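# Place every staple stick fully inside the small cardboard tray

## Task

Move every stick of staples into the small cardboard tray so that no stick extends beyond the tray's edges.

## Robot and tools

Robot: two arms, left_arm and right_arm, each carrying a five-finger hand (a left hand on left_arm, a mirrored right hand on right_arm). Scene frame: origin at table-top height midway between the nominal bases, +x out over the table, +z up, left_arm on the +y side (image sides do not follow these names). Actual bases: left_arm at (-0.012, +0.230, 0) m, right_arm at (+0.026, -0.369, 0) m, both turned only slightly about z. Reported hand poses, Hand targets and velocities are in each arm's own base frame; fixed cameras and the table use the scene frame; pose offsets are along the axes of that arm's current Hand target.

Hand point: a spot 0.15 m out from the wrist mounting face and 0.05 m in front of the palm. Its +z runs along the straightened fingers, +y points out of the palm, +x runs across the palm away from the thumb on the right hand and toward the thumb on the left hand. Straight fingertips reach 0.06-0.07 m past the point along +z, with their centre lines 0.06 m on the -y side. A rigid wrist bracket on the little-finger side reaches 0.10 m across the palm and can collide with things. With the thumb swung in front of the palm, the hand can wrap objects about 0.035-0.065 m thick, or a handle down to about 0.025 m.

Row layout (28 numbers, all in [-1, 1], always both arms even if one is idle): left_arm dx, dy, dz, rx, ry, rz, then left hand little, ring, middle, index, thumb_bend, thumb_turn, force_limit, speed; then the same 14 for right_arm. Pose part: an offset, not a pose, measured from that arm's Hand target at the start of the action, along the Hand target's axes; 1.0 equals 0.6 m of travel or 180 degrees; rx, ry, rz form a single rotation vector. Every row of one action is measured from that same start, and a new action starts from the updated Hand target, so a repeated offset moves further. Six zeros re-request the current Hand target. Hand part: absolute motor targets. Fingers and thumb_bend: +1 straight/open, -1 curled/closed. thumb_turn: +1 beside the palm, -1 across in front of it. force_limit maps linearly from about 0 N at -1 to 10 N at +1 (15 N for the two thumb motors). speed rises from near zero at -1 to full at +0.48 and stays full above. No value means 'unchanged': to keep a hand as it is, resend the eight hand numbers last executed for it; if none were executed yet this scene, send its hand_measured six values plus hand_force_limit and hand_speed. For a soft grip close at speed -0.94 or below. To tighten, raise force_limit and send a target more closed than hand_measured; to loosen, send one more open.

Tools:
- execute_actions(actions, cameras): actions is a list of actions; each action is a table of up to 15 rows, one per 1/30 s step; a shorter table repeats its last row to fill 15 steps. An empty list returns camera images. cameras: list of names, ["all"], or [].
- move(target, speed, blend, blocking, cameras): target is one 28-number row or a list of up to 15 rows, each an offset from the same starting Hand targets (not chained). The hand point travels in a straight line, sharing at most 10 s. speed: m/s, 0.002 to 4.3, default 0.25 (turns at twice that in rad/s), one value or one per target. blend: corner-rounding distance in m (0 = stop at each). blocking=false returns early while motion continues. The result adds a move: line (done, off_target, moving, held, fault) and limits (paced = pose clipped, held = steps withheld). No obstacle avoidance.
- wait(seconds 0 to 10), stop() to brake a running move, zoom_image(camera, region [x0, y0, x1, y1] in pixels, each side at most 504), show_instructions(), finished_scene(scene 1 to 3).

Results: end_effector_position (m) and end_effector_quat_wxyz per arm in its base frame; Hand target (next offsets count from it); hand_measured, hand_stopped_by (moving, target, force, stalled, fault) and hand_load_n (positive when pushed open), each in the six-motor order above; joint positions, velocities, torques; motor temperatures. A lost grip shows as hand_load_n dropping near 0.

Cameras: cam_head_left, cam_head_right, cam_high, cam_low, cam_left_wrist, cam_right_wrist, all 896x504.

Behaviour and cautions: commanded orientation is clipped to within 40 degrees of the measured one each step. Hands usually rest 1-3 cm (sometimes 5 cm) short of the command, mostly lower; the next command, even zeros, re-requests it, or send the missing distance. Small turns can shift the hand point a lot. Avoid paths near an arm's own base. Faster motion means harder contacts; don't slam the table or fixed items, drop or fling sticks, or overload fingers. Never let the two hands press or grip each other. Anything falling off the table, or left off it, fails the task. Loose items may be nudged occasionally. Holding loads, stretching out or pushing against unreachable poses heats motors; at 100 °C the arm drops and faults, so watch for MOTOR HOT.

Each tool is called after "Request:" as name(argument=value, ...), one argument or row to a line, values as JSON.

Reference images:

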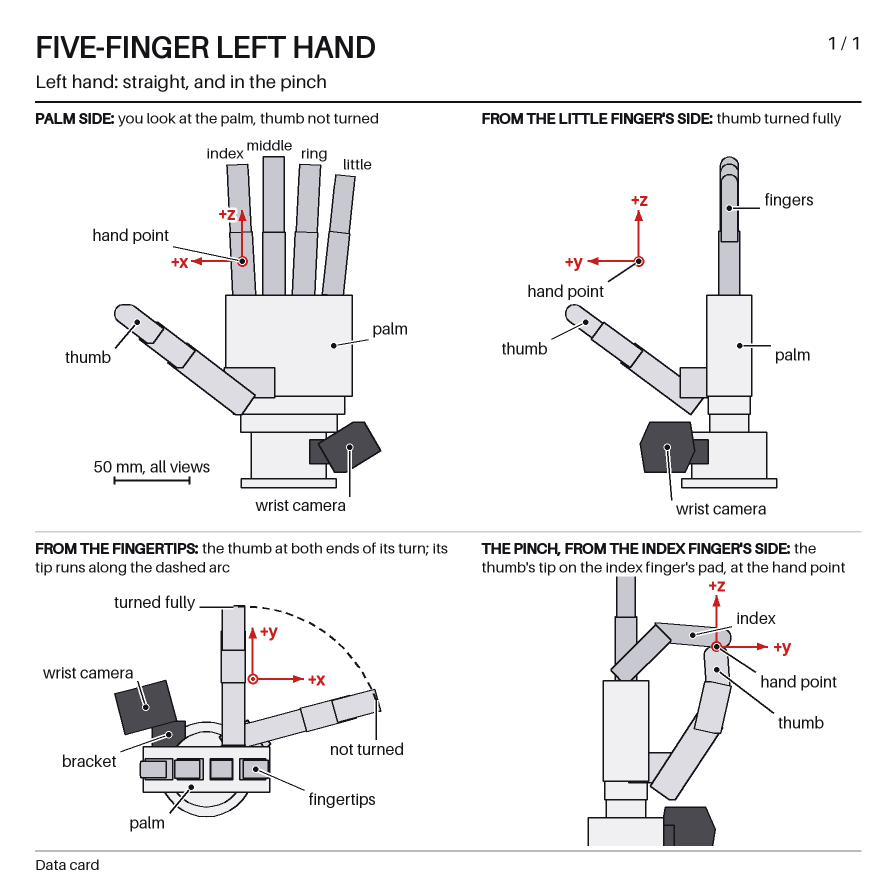

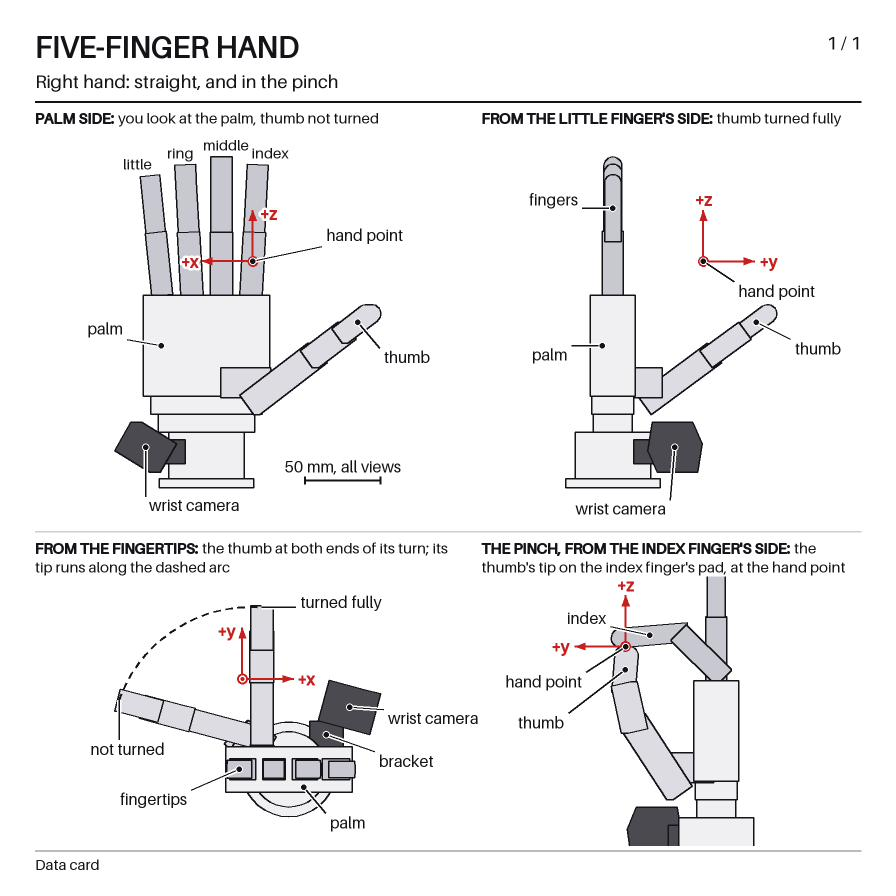

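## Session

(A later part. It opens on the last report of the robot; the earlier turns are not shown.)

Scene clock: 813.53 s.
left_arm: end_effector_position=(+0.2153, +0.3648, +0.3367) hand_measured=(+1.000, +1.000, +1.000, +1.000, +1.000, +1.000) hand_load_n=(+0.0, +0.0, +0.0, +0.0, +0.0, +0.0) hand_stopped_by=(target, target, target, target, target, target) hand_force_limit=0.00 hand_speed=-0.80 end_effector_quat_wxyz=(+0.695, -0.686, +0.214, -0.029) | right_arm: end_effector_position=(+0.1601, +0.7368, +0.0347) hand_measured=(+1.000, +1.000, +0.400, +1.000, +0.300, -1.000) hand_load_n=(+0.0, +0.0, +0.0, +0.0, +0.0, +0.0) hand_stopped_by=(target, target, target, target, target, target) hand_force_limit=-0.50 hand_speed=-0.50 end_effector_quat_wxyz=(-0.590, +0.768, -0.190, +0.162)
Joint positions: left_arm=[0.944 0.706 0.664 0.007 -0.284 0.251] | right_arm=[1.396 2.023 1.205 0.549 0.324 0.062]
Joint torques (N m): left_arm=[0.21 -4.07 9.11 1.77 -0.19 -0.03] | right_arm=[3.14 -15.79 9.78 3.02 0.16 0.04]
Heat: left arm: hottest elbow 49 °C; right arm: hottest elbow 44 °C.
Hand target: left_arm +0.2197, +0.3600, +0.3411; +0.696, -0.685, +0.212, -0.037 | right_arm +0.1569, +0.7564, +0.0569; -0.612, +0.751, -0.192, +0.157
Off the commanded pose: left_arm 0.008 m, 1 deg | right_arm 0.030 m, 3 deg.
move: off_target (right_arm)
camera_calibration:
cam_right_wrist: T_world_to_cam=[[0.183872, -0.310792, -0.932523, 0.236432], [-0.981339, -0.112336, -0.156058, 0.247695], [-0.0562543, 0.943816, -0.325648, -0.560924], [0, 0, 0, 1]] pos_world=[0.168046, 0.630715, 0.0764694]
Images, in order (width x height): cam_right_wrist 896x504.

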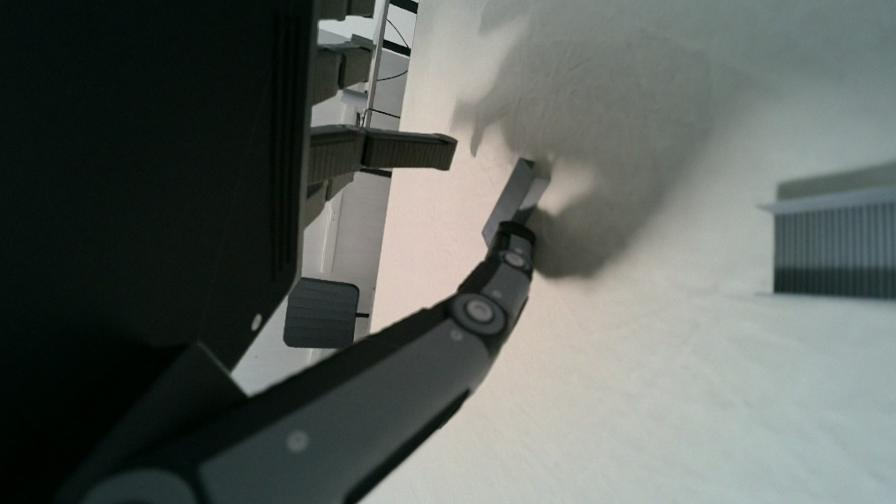

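Request:
move(
  target=[0,0,0,0,0,0,1,1,1,1,1,1,0,-0.8,0,0.0135,-0.004,0,0,0,1,1,0.4,1,0.3,-1,-0.5,-0.5],
  speed=0.05,
  cameras=["cam_right_wrist"],
)

Request:
zoom_image(
  camera="cam_right_wrist",
  region=[480, 130, 600, 240],
)

Scene clock: 817.37 s.
left_arm: end_effector_position=(+0.2153, +0.3648, +0.3367) hand_measured=(+1.000, +1.000, +1.000, +1.000, +1.000, +1.000) hand_load_n=(+0.0, +0.0, +0.0, +0.0, +0.5, -0.5) hand_stopped_by=(target, target, target, target, target, target) hand_force_limit=0.00 hand_speed=-0.80 end_effector_quat_wxyz=(+0.695, -0.686, +0.214, -0.029) | right_arm: end_effector_position=(+0.1588, +0.7391, +0.0342) hand_measured=(+1.000, +1.000, +0.400, +1.000, +0.300, -1.000) hand_load_n=(+0.0, +0.0, +0.0, +0.0, +0.0, +0.0) hand_stopped_by=(target, target, target, target, target, target) hand_force_limit=-0.50 hand_speed=-0.50 end_effector_quat_wxyz=(-0.595, +0.764, -0.190, +0.162)
Joint positions: left_arm=[0.944 0.706 0.664 0.007 -0.284 0.251] | right_arm=[1.399 2.031 1.205 0.571 0.327 0.062]
Joint torques (N m): left_arm=[0.32 -2.84 9.06 1.65 -0.13 -0.04] | right_arm=[2.78 -16.5 8.59 2.81 0.12 0.02]
Heat: left arm: hottest elbow 49 °C; right arm: hottest elbow 44 °C.
Hand target: left_arm +0.2197, +0.3600, +0.3411; +0.696, -0.685, +0.212, -0.037 | right_arm +0.1547, +0.7530, +0.0494; -0.612, +0.751, -0.191, +0.157
Off the commanded pose: left_arm 0.008 m, 1 deg | right_arm 0.021 m, 2 deg.
move: off_target (right_arm)
camera_calibration:
cam_right_wrist: T_world_to_cam=[[0.18649, -0.297953, -0.936187, 0.227139], [-0.980872, -0.11057, -0.160201, 0.245426], [-0.0557819, 0.948155, -0.312874, -0.56699], [0, 0, 0, 1]] pos_world=[0.166744, 0.632408, 0.0745653]
Images, in order (width x height): cam_right_wrist 896x504.

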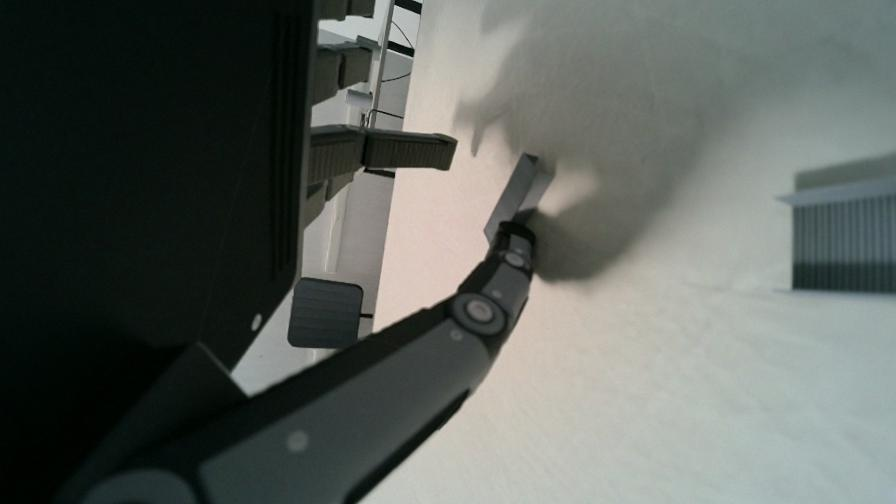

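Scaled by 4.200 from the camera's 896x504 image, which has a finer 1280x720 frame.

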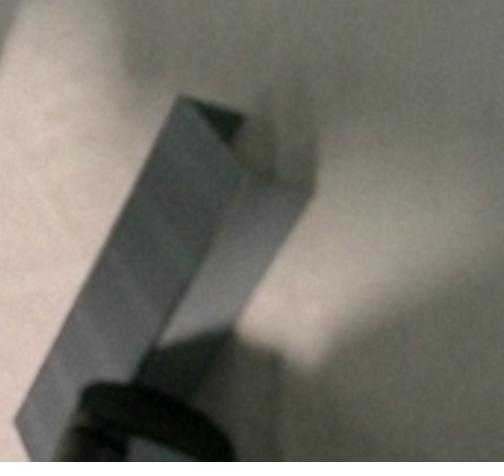

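Request:
move(
  target=[0,0,0,0,0,0,1,1,1,1,1,1,0,-0.8,0.0283,0.0137,-0.0168,0,0,0,1,1,0.4,1,0.3,-1,-0.5,-0.5],
  speed=0.05,
  cameras=["cam_right_wrist"],
)

Request:
zoom_image(
  camera="cam_right_wrist",
  region=[480, 130, 600, 240],
)

Scene clock: 827.33 s.
left_arm: end_effector_position=(+0.2153, +0.3648, +0.3367) hand_measured=(+1.000, +1.000, +1.000, +1.000, +1.000, +1.000) hand_load_n=(+0.0, +0.0, +0.0, +0.0, +0.0, +0.0) hand_stopped_by=(target, target, target, target, target, target) hand_force_limit=0.00 hand_speed=-0.80 end_effector_quat_wxyz=(+0.695, -0.686, +0.214, -0.029) | right_arm: end_effector_position=(+0.1586, +0.7356, +0.0336) hand_measured=(+1.000, +1.000, +0.400, +1.000, +0.300, -1.000) hand_load_n=(+0.0, -0.5, +0.0, +0.0, -0.5, +0.0) hand_stopped_by=(target, target, target, target, target, target) hand_force_limit=-0.50 hand_speed=-0.50 end_effector_quat_wxyz=(-0.604, +0.759, -0.188, +0.157)
Joint positions: left_arm=[0.944 0.706 0.664 0.007 -0.284 0.251] | right_arm=[1.395 2.031 1.182 0.614 0.312 0.062]
Joint torques (N m): left_arm=[1.08 -2.96 9.18 1.8 -0.21 -0.11] | right_arm=[1.38 -18.55 5.87 2.59 -0.09 0.02]
Heat: left arm: hottest elbow 49 °C; right arm: hottest elbow 43 °C.
Hand target: left_arm +0.2197, +0.3600, +0.3411; +0.696, -0.685, +0.212, -0.037 | right_arm +0.1641, +0.7346, +0.0434; -0.612, +0.751, -0.191, +0.157
Off the commanded pose: left_arm 0.008 m, 1 deg | right_arm 0.011 m, 1 deg.
move: off_target (right_arm)
camera_calibration:
cam_right_wrist: T_world_to_cam=[[0.189111, -0.276026, -0.942362, 0.20924], [-0.979794, -0.116684, -0.162445, 0.249106], [-0.06512, 0.954041, -0.292515, -0.567463], [0, 0, 0, 1]] pos_world=[0.167549, 0.628205, 0.0716545]
Images, in order (width x height): cam_right_wrist 896x504.

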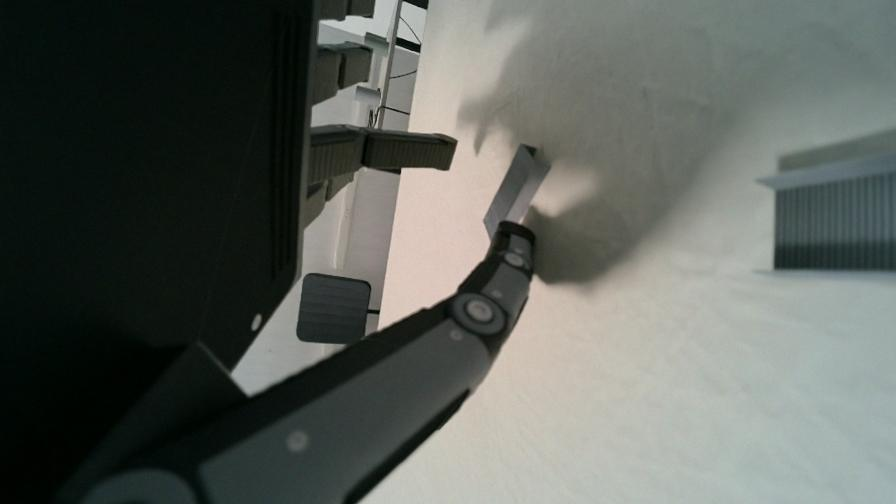

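Scaled by 4.200 from the camera's 896x504 image, which has a finer 1280x720 frame.

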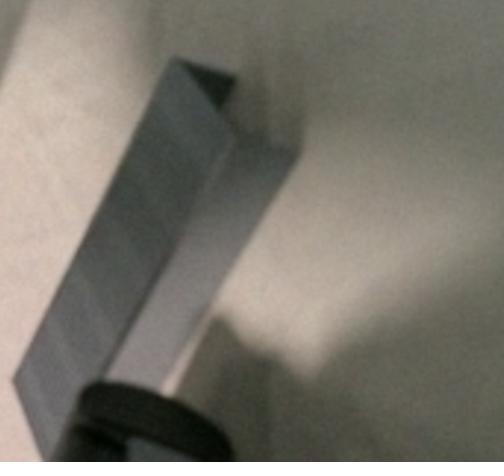

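Request:
move(
  target=[
    [0,0,0,0,0,0,1,1,1,1,1,1,0,-0.8,0,0.006,0,0,0,0,1,1,0.1,1,0.3,-1,-0.5,-0.7],
    [0,0,0,0,0,0,1,1,1,1,1,1,0,-0.8,0,0.006,0,0,0,0,1,1,-0.3,1,0.3,-1,-0.5,-0.9],
  ],
  speed=0.05,
  cameras=["cam_right_wrist"],
)

Request:
zoom_image(
  camera="cam_right_wrist",
  region=[460, 120, 600, 240],
)

Scene clock: 834.33 s.
left_arm: end_effector_position=(+0.2153, +0.3648, +0.3367) hand_measured=(+1.000, +1.000, +1.000, +1.000, +1.000, +1.000) hand_load_n=(+0.0, +0.0, +0.0, +0.0, +0.0, -0.5) hand_stopped_by=(target, target, target, target, target, target) hand_force_limit=0.00 hand_speed=-0.80 end_effector_quat_wxyz=(+0.695, -0.686, +0.214, -0.029) | right_arm: end_effector_position=(+0.1588, +0.7352, +0.0341) hand_measured=(+1.000, +1.000, -0.122, +1.000, +0.300, -1.000) hand_load_n=(+0.0, +0.0, +6.0, +0.0, +2.5, +1.0) hand_stopped_by=(target, target, force, target, target, target) hand_force_limit=-0.50 hand_speed=-0.90 end_effector_quat_wxyz=(-0.606, +0.757, -0.188, +0.157)
Joint positions: left_arm=[0.944 0.706 0.664 0.007 -0.284 0.251] | right_arm=[1.394 2.031 1.179 0.623 0.312 0.062]
Joint torques (N m): left_arm=[0.21 -3.43 9.17 1.68 -0.2 -0.09] | right_arm=[1.38 -17.55 5.89 2.81 -0.03 -0.05]
Heat: left arm: hottest elbow 49 °C; right arm: hottest elbow 42 °C.
Hand target: left_arm +0.2197, +0.3600, +0.3411; +0.696, -0.685, +0.212, -0.037 | right_arm +0.1640, +0.7339, +0.0398; -0.612, +0.751, -0.192, +0.157
Off the commanded pose: left_arm 0.008 m, 1 deg | right_arm 0.008 m, 1 deg.
move: done
camera_calibration:
cam_right_wrist: T_world_to_cam=[[0.189937, -0.271088, -0.943629, 0.205812], [-0.97968, -0.115406, -0.16404, 0.248408], [-0.0644308, 0.955611, -0.287499, -0.56837], [0, 0, 0, 1]] pos_world=[0.167649, 0.627602, 0.0715529]
Images, in order (width x height): cam_right_wrist 896x504.

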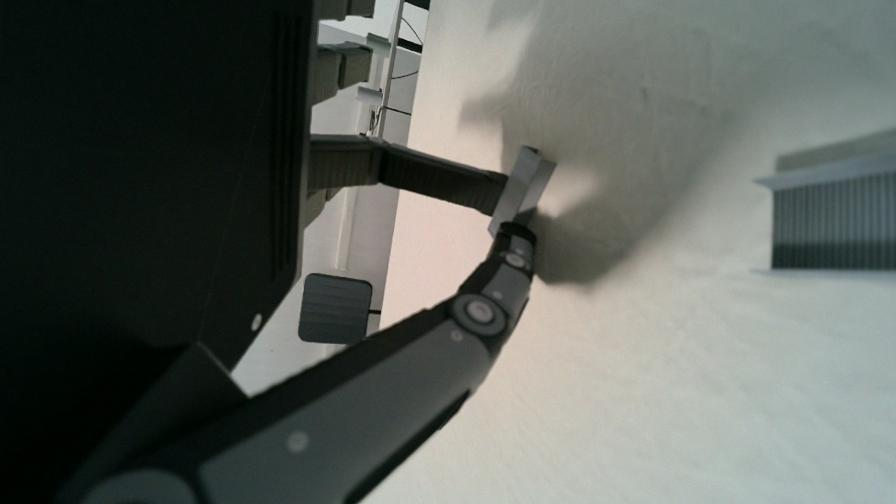

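Scaled by 3.600 from the camera's 896x504 image, which has a finer 1280x720 frame.

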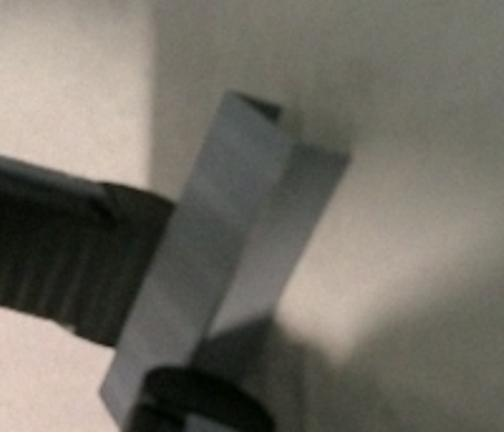

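Request:
move(
  target=[
    [0,0,0,0,0,0,1,1,1,1,1,1,0,-0.8,0.016,-0.1412,-0.0587,0,0,0,1,1,-0.3,1,0.3,-1,-0.5,-0.9],
    [0,0,0,0,0,0,1,1,1,1,1,1,0,-0.8,0.1698,-0.078,-0.3262,0,-0.1906,-0.0389,1,1,-0.3,1,0.3,-1,-0.5,-0.9],
  ],
  speed=[0.1,0.2],
  blend=0.03,
  cameras=["cam_right_wrist"],
)

Request:
zoom_image(
  camera="cam_right_wrist",
  region=[470, 100, 830, 360],
)

Scene clock: 844.77 s.
left_arm: end_effector_position=(+0.2153, +0.3648, +0.3367) hand_measured=(+1.000, +1.000, +1.000, +1.000, +1.000, +1.000) hand_load_n=(+0.0, +0.0, +0.0, +0.0, +0.0, -0.5) hand_stopped_by=(target, target, target, target, target, target) hand_force_limit=0.00 hand_speed=-0.80 end_effector_quat_wxyz=(+0.695, -0.686, +0.214, -0.029) | right_arm: end_effector_position=(+0.1657, +0.5269, +0.1200) hand_measured=(+1.000, +1.000, -0.122, +1.000, +0.300, -1.000) hand_load_n=(+0.0, +0.0, +5.5, +0.0, +3.0, +1.0) hand_stopped_by=(target, target, force, target, target, target) hand_force_limit=-0.50 hand_speed=-0.90 end_effector_quat_wxyz=(-0.628, +0.776, +0.038, -0.039)
Joint positions: left_arm=[0.944 0.706 0.664 0.007 -0.284 0.251] | right_arm=[1.023 1.535 0.739 0.533 -0.641 -0.147]
Joint torques (N m): left_arm=[0.03 -2.96 9.18 1.44 -0.19 -0.07] | right_arm=[1.9 -12.28 6.53 1.87 -0.28 -0.12]
Heat: left arm: hottest elbow 49 °C; right arm: hottest elbow 40 °C.
Hand target: left_arm +0.2197, +0.3600, +0.3411; +0.696, -0.685, +0.212, -0.037 | right_arm +0.1659, +0.5253, +0.1255; -0.631, +0.774, +0.043, -0.035
Off the commanded pose: left_arm 0.008 m, 1 deg | right_arm 0.006 m, 1 deg.
move: done
camera_calibration:
cam_right_wrist: T_world_to_cam=[[0.28931, -0.11058, -0.950827, 0.129044], [-0.74561, -0.648957, -0.151395, 0.486116], [-0.600305, 0.752746, -0.270199, -0.150496], [0, 0, 0, 1]] pos_world=[0.234776, 0.443024, 0.15563]
Images, in order (width x height): cam_right_wrist 896x504.

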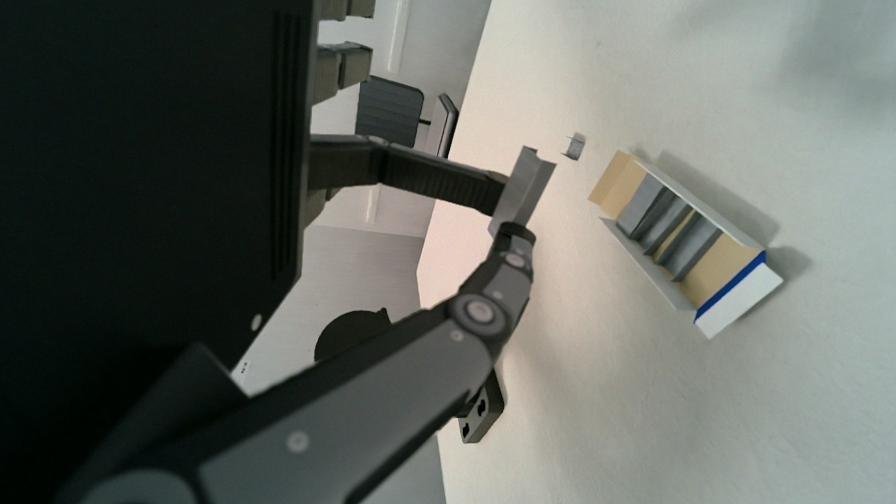

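Scaled by 1.400 from the camera's 896x504 image, which has a finer 1280x720 frame.

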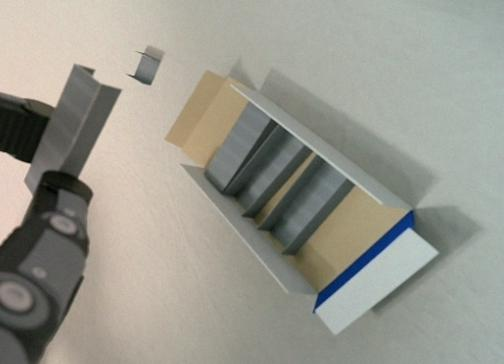

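Request:
zoom_image(
  camera="cam_right_wrist",
  region=[470, 130, 590, 250],
)

Request:
zoom_image(
  camera="cam_right_wrist",
  region=[580, 140, 800, 350],
)

Scaled by 4.200 from the camera's 896x504 image, which has a finer 1280x720 frame.

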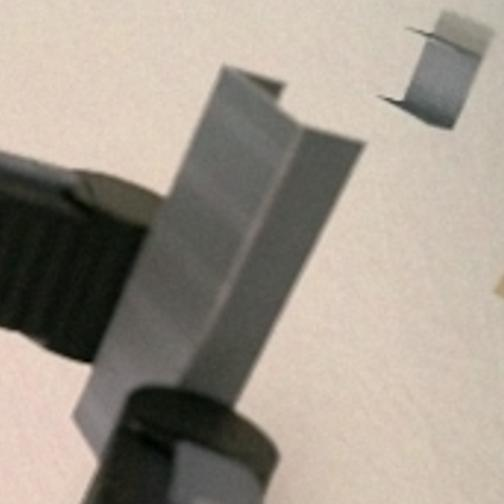

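Scaled by 2.291 from the camera's 896x504 image, which has a finer 1280x720 frame.

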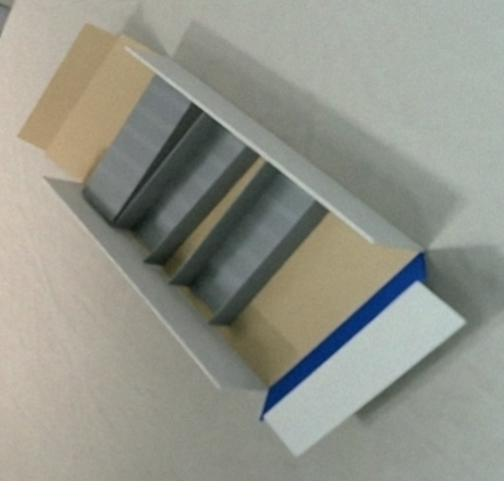

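Request:
move(
  target=[0,0,0,0,0,0,1,1,1,1,1,1,0,-0.8,-0.0168,0.0977,0.018,0,0.018,0.0037,1,1,-0.3,1,0.3,-1,-0.5,-0.9],
  speed=0.1,
  cameras=["cam_right_wrist"],
)

Request:
zoom_image(
  camera="cam_right_wrist",
  region=[480, 130, 700, 350],
)

Scene clock: 869.83 s.
left_arm: end_effector_position=(+0.2153, +0.3648, +0.3367) hand_measured=(+1.000, +1.000, +1.000, +1.000, +1.000, +1.000) hand_load_n=(+0.0, +0.0, +0.0, +0.0, +0.0, -0.5) hand_stopped_by=(target, target, target, target, target, target) hand_force_limit=0.00 hand_speed=-0.80 end_effector_quat_wxyz=(+0.695, -0.686, +0.214, -0.029) | right_arm: end_effector_position=(+0.1585, +0.5198, +0.0605) hand_measured=(+1.000, +1.000, -0.122, +1.000, +0.300, -1.000) hand_load_n=(+0.0, +0.0, +5.5, -0.5, +3.0, +1.0) hand_stopped_by=(target, target, force, target, target, target) hand_force_limit=-0.50 hand_speed=-0.90 end_effector_quat_wxyz=(-0.624, +0.781, +0.018, -0.017)
Joint positions: left_arm=[0.944 0.706 0.664 0.007 -0.284 0.251] | right_arm=[1.05 1.652 0.653 0.738 -0.557 -0.136]
Joint velocities: left_arm=[-0.015 -0.015 -0.012 0.017 0.022 -0.154] | right_arm=[within noise]
Joint torques (N m): left_arm=[0.38 -2.84 9.16 1.78 -0.22 -0.02] | right_arm=[2.26 -11.28 5.52 2.78 -0.09 0]
Heat: left arm: hottest elbow 49 °C; right arm: hottest elbow 39 °C.
Hand target: left_arm +0.2197, +0.3600, +0.3411; +0.696, -0.685, +0.212, -0.037 | right_arm +0.1558, +0.5229, +0.0659; -0.631, +0.775, +0.021, -0.017
Off the commanded pose: left_arm 0.008 m, 1 deg | right_arm 0.007 m, 1 deg.
move: done
camera_calibration:
cam_right_wrist: T_world_to_cam=[[0.290709, -0.137196, -0.946924, 0.0870323], [-0.779905, -0.607299, -0.151445, 0.450981], [-0.554288, 0.782538, -0.283547, -0.187528], [0, 0, 0, 1]] pos_world=[0.222476, 0.432568, 0.0975387]
Images, in order (width x height): cam_right_wrist 896x504.

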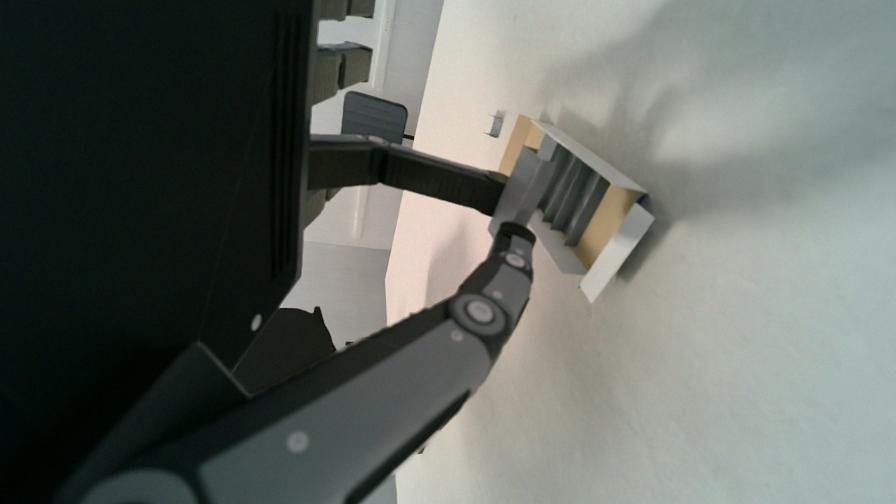

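Scaled by 2.291 from the camera's 896x504 image, which has a finer 1280x720 frame.

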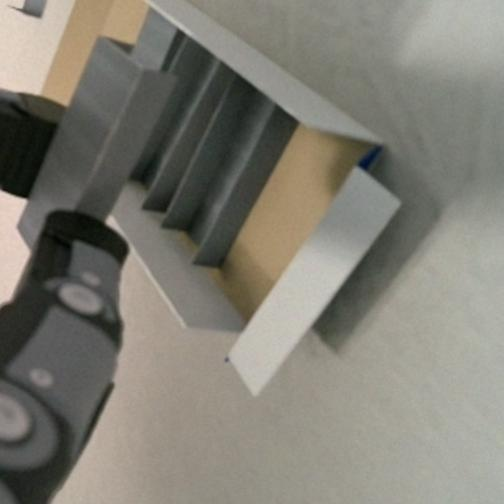

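Request:
move(
  target=[0,0,0,0,0,0,1,1,1,1,1,1,0,-0.8,-0.006,0.042,0.0115,0,0,0,1,1,-0.3,1,0.3,-1,-0.5,-0.9],
  speed=0.06,
  cameras=["cam_right_wrist"],
)

Request:
zoom_image(
  camera="cam_right_wrist",
  region=[470, 100, 670, 300],
)

Scene clock: 878.80 s.
left_arm: end_effector_position=(+0.2153, +0.3648, +0.3367) hand_measured=(+1.000, +1.000, +1.000, +1.000, +1.000, +1.000) hand_load_n=(+0.0, +0.0, +0.0, +0.0, +0.0, +0.0) hand_stopped_by=(target, target, target, target, target, target) hand_force_limit=0.00 hand_speed=-0.80 end_effector_quat_wxyz=(+0.695, -0.686, +0.214, -0.029) | right_arm: end_effector_position=(+0.1559, +0.5218, +0.0357) hand_measured=(+1.000, +1.000, -0.122, +1.000, +0.300, -1.000) hand_load_n=(+0.0, +0.0, +5.5, +0.0, +3.0, +1.0) hand_stopped_by=(target, target, force, target, target, target) hand_force_limit=-0.50 hand_speed=-0.90 end_effector_quat_wxyz=(-0.625, +0.780, +0.018, -0.016)
Joint positions: left_arm=[0.944 0.706 0.664 0.007 -0.284 0.251] | right_arm=[1.059 1.73 0.643 0.829 -0.547 -0.133]
Joint torques (N m): left_arm=[0.44 -3.31 9.33 1.55 -0.17 0] | right_arm=[3.02 -12.1 4.75 2.91 -0.04 0]
Heat: left arm: hottest elbow 49 °C; right arm: hottest elbow 38 °C.
Hand target: left_arm +0.2197, +0.3600, +0.3411; +0.696, -0.685, +0.212, -0.037 | right_arm +0.1523, +0.5243, +0.0397; -0.631, +0.775, +0.020, -0.017
Off the commanded pose: left_arm 0.008 m, 1 deg | right_arm 0.006 m, 1 deg.
move: done
camera_calibration:
cam_right_wrist: T_world_to_cam=[[0.291881, -0.135189, -0.946852, 0.0633817], [-0.780599, -0.605725, -0.154148, 0.445782], [-0.552693, 0.784105, -0.282328, -0.198666], [0, 0, 0, 1]] pos_world=[0.219676, 0.434365, 0.0726404]
Images, in order (width x height): cam_right_wrist 896x504.

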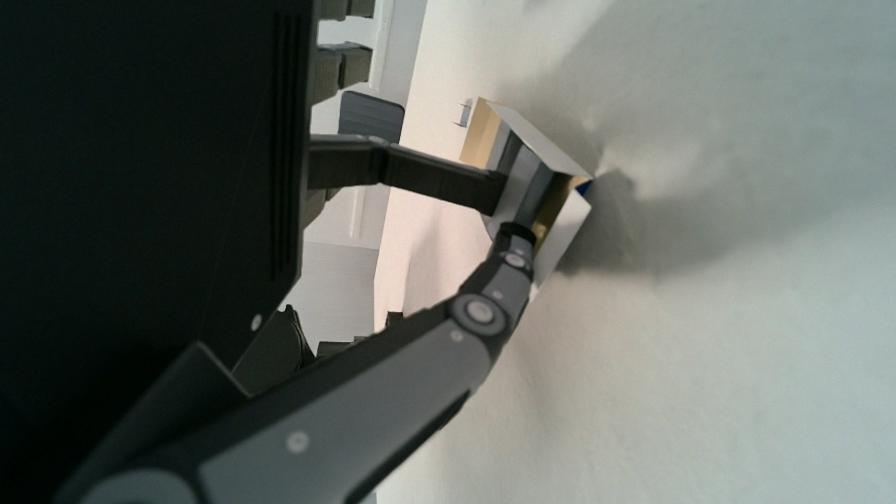

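Scaled by 2.520 from the camera's 896x504 image, which has a finer 1280x720 frame.

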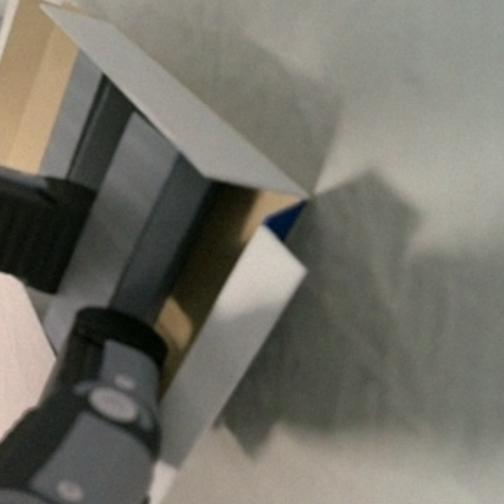

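Request:
move(
  target=[0,0,0,0,0,0,1,1,1,1,1,1,0,-0.8,0.0,0.0105,-0.003,0,0,0,1,1,-0.3,1,0.3,-1,-0.5,-0.9],
  speed=0.05,
  cameras=["cam_right_wrist"],
)

Request:
zoom_image(
  camera="cam_right_wrist",
  region=[470, 100, 670, 300],
)

Scene clock: 883.40 s.
left_arm: end_effector_position=(+0.2153, +0.3648, +0.3367) hand_measured=(+1.000, +1.000, +1.000, +1.000, +1.000, +1.000) hand_load_n=(+0.0, +0.0, +0.0, +0.0, +0.0, +0.0) hand_stopped_by=(target, target, target, target, target, target) hand_force_limit=0.00 hand_speed=-0.80 end_effector_quat_wxyz=(+0.695, -0.686, +0.214, -0.029) | right_arm: end_effector_position=(+0.1553, +0.5207, +0.0332) hand_measured=(+1.000, +1.000, -0.122, +1.000, +0.300, -1.000) hand_load_n=(+0.0, +0.0, +5.5, +0.0, +3.0, +1.0) hand_stopped_by=(target, target, force, target, target, target) hand_force_limit=-0.50 hand_speed=-0.90 end_effector_quat_wxyz=(-0.628, +0.778, +0.019, -0.015)
Joint positions: left_arm=[0.944 0.706 0.664 0.007 -0.284 0.251] | right_arm=[1.059 1.739 0.637 0.852 -0.547 -0.133]
Joint torques (N m): left_arm=[0.26 -3.37 9.07 1.8 -0.24 0] | right_arm=[2.26 -10.58 4.6 2.81 -0.16 -0.01]
Heat: left arm: hottest elbow 49 °C; right arm: hottest elbow 38 °C.
Hand target: left_arm +0.2197, +0.3600, +0.3411; +0.696, -0.685, +0.212, -0.037 | right_arm +0.1524, +0.5213, +0.0340; -0.631, +0.775, +0.021, -0.017
Off the commanded pose: left_arm 0.008 m, 1 deg | right_arm 0.003 m, 1 deg.
move: done
camera_calibration:
cam_right_wrist: T_world_to_cam=[[0.294979, -0.129813, -0.946645, 0.0577713], [-0.780043, -0.604893, -0.160117, 0.443871], [-0.551833, 0.785655, -0.27969, -0.199921], [0, 0, 0, 1]] pos_world=[0.218874, 0.433062, 0.0698443]
Images, in order (width x height): cam_right_wrist 896x504.

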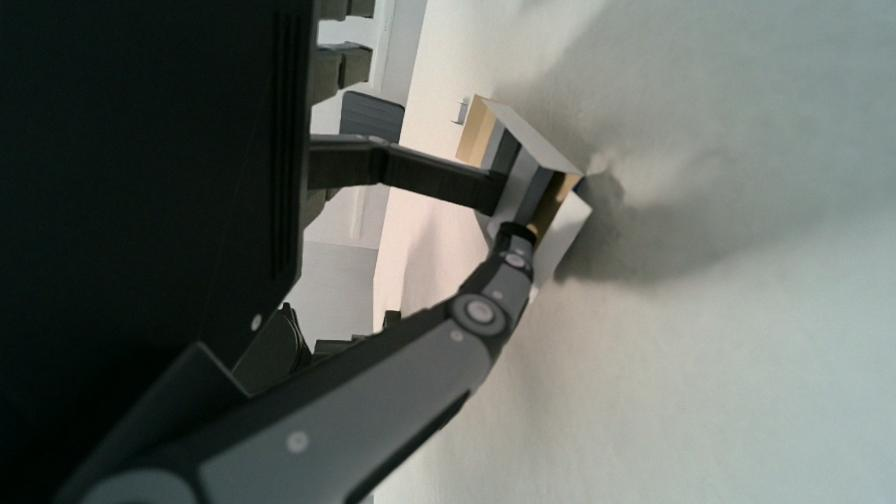

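Scaled by 2.520 from the camera's 896x504 image, which has a finer 1280x720 frame.

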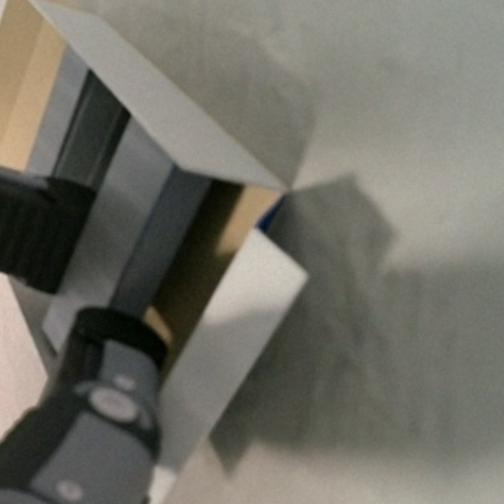

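Request:
move(
  target=[0,0,0,0,0,0,1,1,1,1,1,1,0,-0.8,0,0,0,0,0,0,1,1,0.05,1,0.3,-1,-0.5,-0.88],
  speed=0.05,
  cameras=["cam_right_wrist"],
)

Request:
zoom_image(
  camera="cam_right_wrist",
  region=[470, 100, 670, 300],
)

Scene clock: 886.60 s.
left_arm: end_effector_position=(+0.2153, +0.3648, +0.3367) hand_measured=(+1.000, +1.000, +1.000, +1.000, +1.000, +1.000) hand_load_n=(+0.0, -0.5, +0.0, +0.0, +0.0, +0.0) hand_stopped_by=(target, target, target, target, target, target) hand_force_limit=0.00 hand_speed=-0.80 end_effector_quat_wxyz=(+0.695, -0.686, +0.214, -0.029) | right_arm: end_effector_position=(+0.1553, +0.5207, +0.0332) hand_measured=(+1.000, +1.000, +0.050, +1.000, +0.300, -1.000) hand_load_n=(+0.0, -0.5, +0.0, +0.0, +0.0, +0.0) hand_stopped_by=(target, target, target, target, target, target) hand_force_limit=-0.50 hand_speed=-0.88 end_effector_quat_wxyz=(-0.628, +0.778, +0.019, -0.015)
Joint positions: left_arm=[0.944 0.706 0.664 0.007 -0.284 0.251] | right_arm=[1.059 1.739 0.637 0.852 -0.547 -0.133]
Joint torques (N m): left_arm=[0.38 -4.01 9.28 1.63 -0.15 -0.12] | right_arm=[2.67 -11.16 4.62 2.95 -0.22 0.04]
Heat: left arm: hottest elbow 49 °C; right arm: hottest elbow 38 °C.
Hand target: left_arm +0.2197, +0.3600, +0.3411; +0.696, -0.685, +0.212, -0.037 | right_arm +0.1524, +0.5213, +0.0340; -0.631, +0.775, +0.021, -0.017
Off the commanded pose: left_arm 0.008 m, 1 deg | right_arm 0.003 m, 1 deg.
move: done
camera_calibration:
cam_right_wrist: T_world_to_cam=[[0.294979, -0.129813, -0.946645, 0.0577713], [-0.780043, -0.604893, -0.160117, 0.443871], [-0.551833, 0.785655, -0.27969, -0.199921], [0, 0, 0, 1]] pos_world=[0.218874, 0.433062, 0.0698443]
Images, in order (width x height): cam_right_wrist 896x504.

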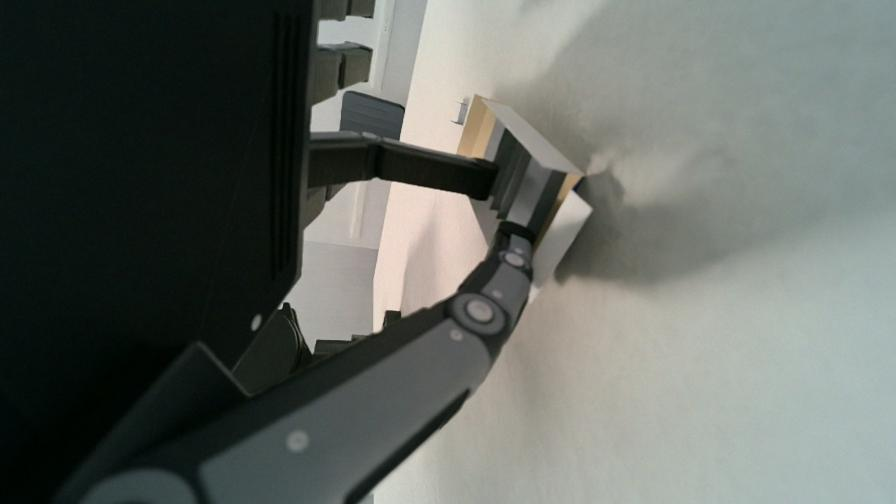

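Scaled by 2.520 from the camera's 896x504 image, which has a finer 1280x720 frame.

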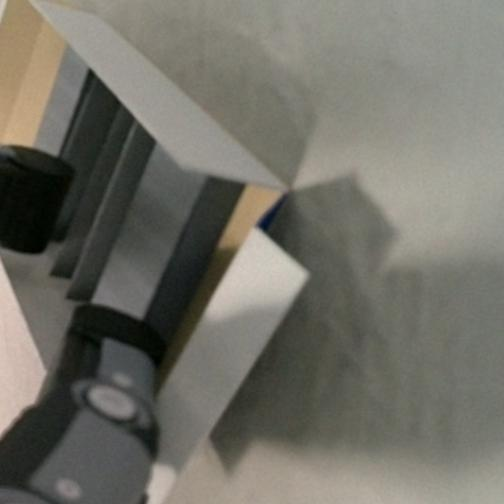

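Request:
move(
  target=[
    [0,0,0,0,0,0,1,1,1,1,1,1,0,-0.8,0,-0.147,-0.03,0,0,0,1,1,0.05,1,0.3,-1,-0.5,-0.7],
    [0,0,0,0,0,0,1,1,1,1,1,1,0,-0.8,0.04,-0.1225,0.175,0,-0.1579,-0.0322,1,1,0.05,1,0.25,-1,-0.5,-0.7],
  ],
  speed=[0.1,0.2],
  blend=0.02,
  cameras=["cam_right_wrist"],
)

Request:
zoom_image(
  camera="cam_right_wrist",
  region=[500, 120, 760, 504],
)

Scene clock: 909.97 s.
left_arm: end_effector_position=(+0.2153, +0.3648, +0.3367) hand_measured=(+1.000, +1.000, +1.000, +1.000, +1.000, +1.000) hand_load_n=(+0.0, +0.0, +0.0, +0.0, +0.0, +0.0) hand_stopped_by=(target, target, target, target, target, target) hand_force_limit=0.00 hand_speed=-0.80 end_effector_quat_wxyz=(+0.695, -0.686, +0.214, -0.029) | right_arm: end_effector_position=(+0.1588, +0.6231, +0.0629) hand_measured=(+1.000, +1.000, +0.050, +1.000, +0.250, -1.000) hand_load_n=(+0.0, +0.0, +0.0, +0.0, +0.0, +0.0) hand_stopped_by=(target, target, target, target, target, target) hand_force_limit=-0.50 hand_speed=-0.70 end_effector_quat_wxyz=(-0.593, +0.757, +0.199, -0.190)
Joint positions: left_arm=[0.944 0.706 0.664 0.007 -0.284 0.251] | right_arm=[1.052 1.944 1.19 0.292 -1.04 -0.353]
Joint torques (N m): left_arm=[-0.15 -3.43 9.13 1.85 -0.18 -0.03] | right_arm=[1.9 -16.44 10.86 1.33 -0.48 -0.1]
Heat: left arm: hottest elbow 49 °C; right arm: hottest elbow 37 °C.
Hand target: left_arm +0.2197, +0.3600, +0.3411; +0.696, -0.685, +0.212, -0.037 | right_arm +0.1700, +0.6402, +0.0848; -0.607, +0.745, +0.214, -0.175
Off the commanded pose: left_arm 0.008 m, 1 deg | right_arm 0.030 m, 3 deg.
move: off_target (right_arm); target 2's new numbers were sent with right_arm's hand 0.030 m and 3 deg from that target
camera_calibration:
cam_right_wrist: T_world_to_cam=[[0.285869, -0.00802091, -0.958235, 0.0244978], [-0.393162, -0.912908, -0.10965, 0.640675], [-0.873901, 0.408087, -0.264125, 0.0153816], [0, 0, 0, 1]] pos_world=[0.258328, 0.578796, 0.0977872]
Images, in order (width x height): cam_right_wrist 896x504.

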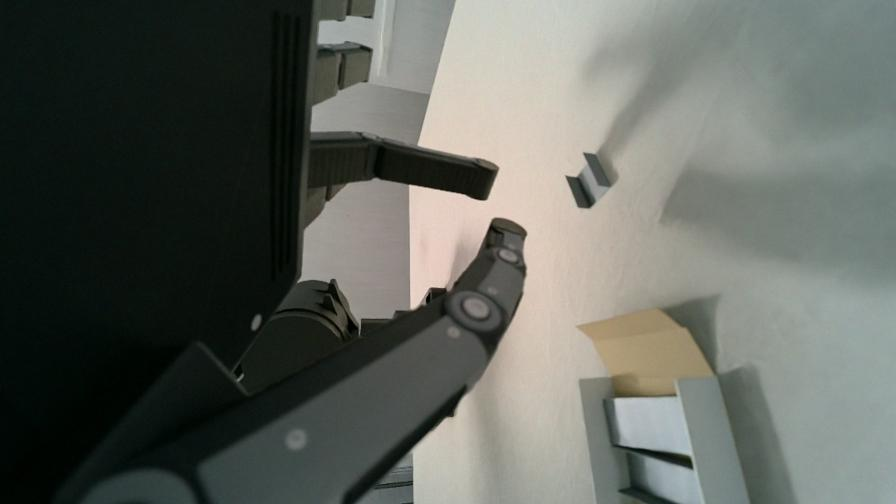

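Scaled by 1.312 from the camera's 896x504 image, which has a finer 1280x720 frame.

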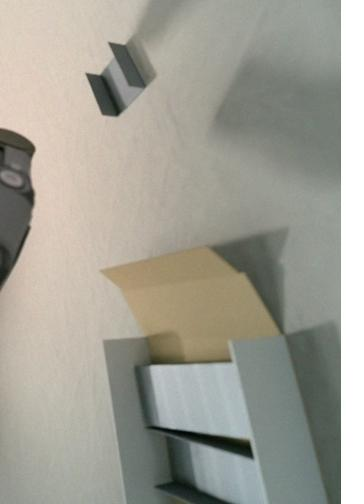

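Request:
zoom_image(
  camera="cam_right_wrist",
  region=[545, 130, 635, 230],
)

Scaled by 5.040 from the camera's 896x504 image, which has a finer 1280x720 frame.

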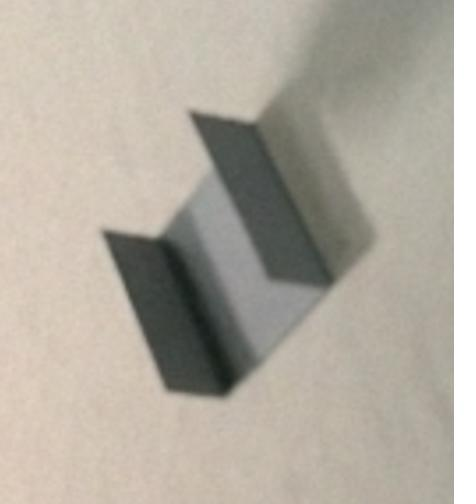

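Request:
move(
  target=[0,0,0,0,0,0,1,1,1,1,1,1,0,-0.8,0.0017,0.0208,0.0228,0,0.1252,0.0256,1,1,0.4,1,0.25,-1,-0.5,-0.5],
  speed=0.08,
  cameras=["cam_right_wrist"],
)

Request:
zoom_image(
  camera="cam_right_wrist",
  region=[505, 150, 615, 250],
)

Scene clock: 921.37 s.
left_arm: end_effector_position=(+0.2153, +0.3648, +0.3367) hand_measured=(+1.000, +1.000, +1.000, +1.000, +1.000, +1.000) hand_load_n=(+0.0, +0.0, +0.0, +0.0, +0.0, +0.0) hand_stopped_by=(target, target, target, target, target, target) hand_force_limit=0.00 hand_speed=-0.80 end_effector_quat_wxyz=(+0.695, -0.686, +0.214, -0.029) | right_arm: end_effector_position=(+0.1690, +0.6466, +0.0532) hand_measured=(+1.000, +1.000, +0.400, +1.000, +0.250, -1.000) hand_load_n=(+0.0, +0.0, +0.0, +0.0, +0.0, +0.0) hand_stopped_by=(target, target, target, target, target, target) hand_force_limit=-0.50 hand_speed=-0.50 end_effector_quat_wxyz=(-0.618, +0.783, +0.057, -0.053)
Joint positions: left_arm=[0.944 0.706 0.664 0.007 -0.284 0.251] | right_arm=[1.127 1.903 1.044 0.578 -0.583 -0.144]
Joint torques (N m): left_arm=[0.09 -2.84 9.4 1.51 -0.16 -0.01] | right_arm=[2.43 -16.91 5.98 2.96 -0.06 -0.03]
Heat: left arm: hottest elbow 49 °C; right arm: hottest elbow 37 °C.
Hand target: left_arm +0.2197, +0.3600, +0.3411; +0.696, -0.685, +0.212, -0.037 | right_arm +0.1652, +0.6500, +0.0698; -0.630, +0.773, +0.061, -0.050
Off the commanded pose: left_arm 0.008 m, 1 deg | right_arm 0.017 m, 2 deg.
move: off_target (right_arm)
camera_calibration:
cam_right_wrist: T_world_to_cam=[[0.296237, -0.119068, -0.947664, 0.0819049], [-0.713451, -0.687246, -0.136674, 0.574706], [-0.635005, 0.7166, -0.288537, -0.226445], [0, 0, 0, 1]] pos_world=[0.241968, 0.566987, 0.0908281]
Images, in order (width x height): cam_right_wrist 896x504.

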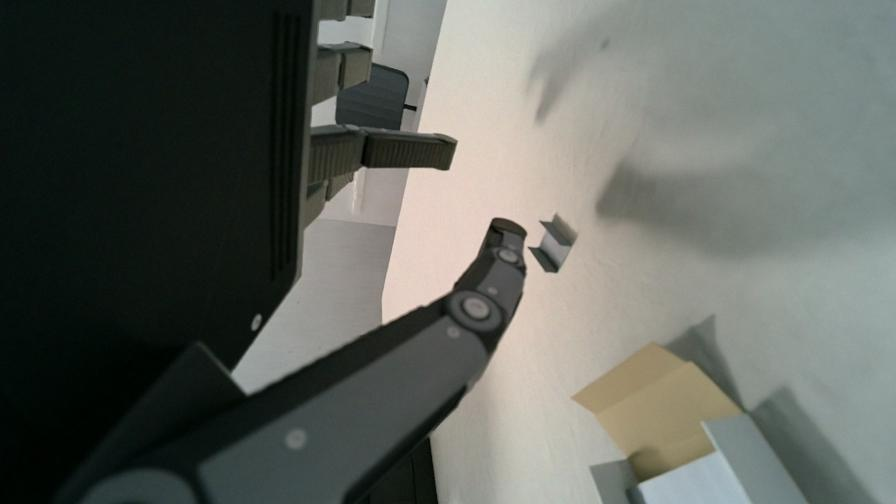

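Scaled by 4.582 from the camera's 896x504 image, which has a finer 1280x720 frame.

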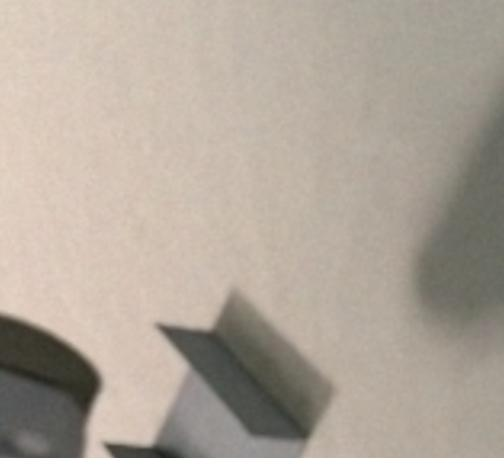

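Request:
zoom_image(
  camera="cam_right_wrist",
  region=[505, 200, 595, 290],
)

Scaled by 5.600 from the camera's 896x504 image, which has a finer 1280x720 frame.

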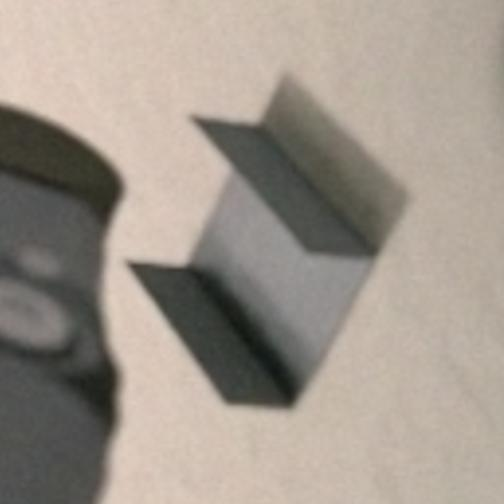

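Request:
move(
  target=[0,0,0,0,0,0,1,1,1,1,1,1,0,-0.8,-0.0242,0.0352,-0.0053,0,0,0,1,1,0.4,1,0.25,-1,-0.5,-0.5],
  speed=0.06,
  cameras=["cam_right_wrist"],
)

Request:
zoom_image(
  camera="cam_right_wrist",
  region=[485, 170, 585, 270],
)

Scene clock: 933.93 s.
left_arm: end_effector_position=(+0.2153, +0.3648, +0.3367) hand_measured=(+1.000, +1.000, +1.000, +1.000, +1.000, +1.000) hand_load_n=(+0.0, +0.0, +0.0, -0.5, +0.0, +0.0) hand_stopped_by=(target, target, target, target, target, target) hand_force_limit=0.00 hand_speed=-0.80 end_effector_quat_wxyz=(+0.695, -0.686, +0.214, -0.029) | right_arm: end_effector_position=(+0.1559, +0.6378, +0.0440) hand_measured=(+1.000, +1.000, +0.400, +1.000, +0.250, -1.000) hand_load_n=(+0.0, +0.0, +0.0, +0.0, +0.0, +0.0) hand_stopped_by=(target, target, target, target, target, target) hand_force_limit=-0.50 hand_speed=-0.50 end_effector_quat_wxyz=(-0.623, +0.778, +0.059, -0.050)
Joint positions: left_arm=[0.944 0.706 0.664 0.007 -0.284 0.251] | right_arm=[1.143 1.903 0.991 0.649 -0.568 -0.139]
Joint torques (N m): left_arm=[-0.44 -3.31 9.02 1.87 -0.15 -0.06] | right_arm=[2.78 -15.38 5.79 2.97 -0.08 0.02]
Heat: left arm: hottest elbow 49 °C; right arm: hottest elbow 37 °C.
Hand target: left_arm +0.2197, +0.3600, +0.3411; +0.696, -0.685, +0.212, -0.037 | right_arm +0.1519, +0.6404, +0.0497; -0.630, +0.773, +0.061, -0.050
Off the commanded pose: left_arm 0.008 m, 1 deg | right_arm 0.007 m, 1 deg.
move: done
camera_calibration:
cam_right_wrist: T_world_to_cam=[[0.303049, -0.105215, -0.947149, 0.0660709], [-0.712209, -0.685371, -0.151743, 0.557284], [-0.633183, 0.720553, -0.282636, -0.234239], [0, 0, 0, 1]] pos_world=[0.228564, 0.55768, 0.0809384]
Images, in order (width x height): cam_right_wrist 896x504.

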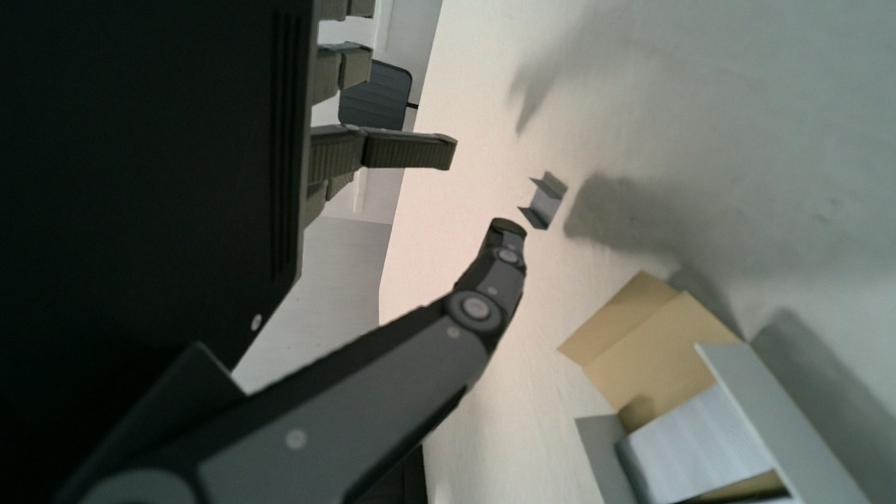

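Scaled by 5.040 from the camera's 896x504 image, which has a finer 1280x720 frame.

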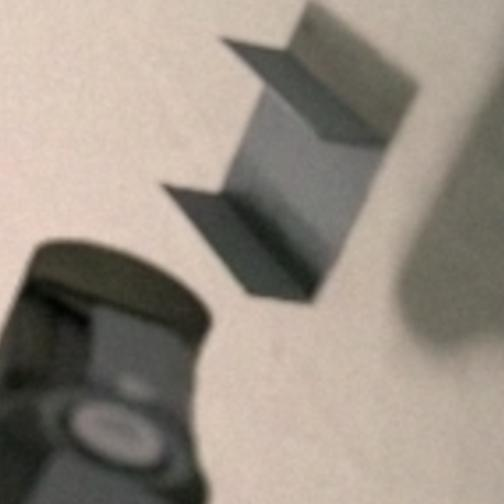

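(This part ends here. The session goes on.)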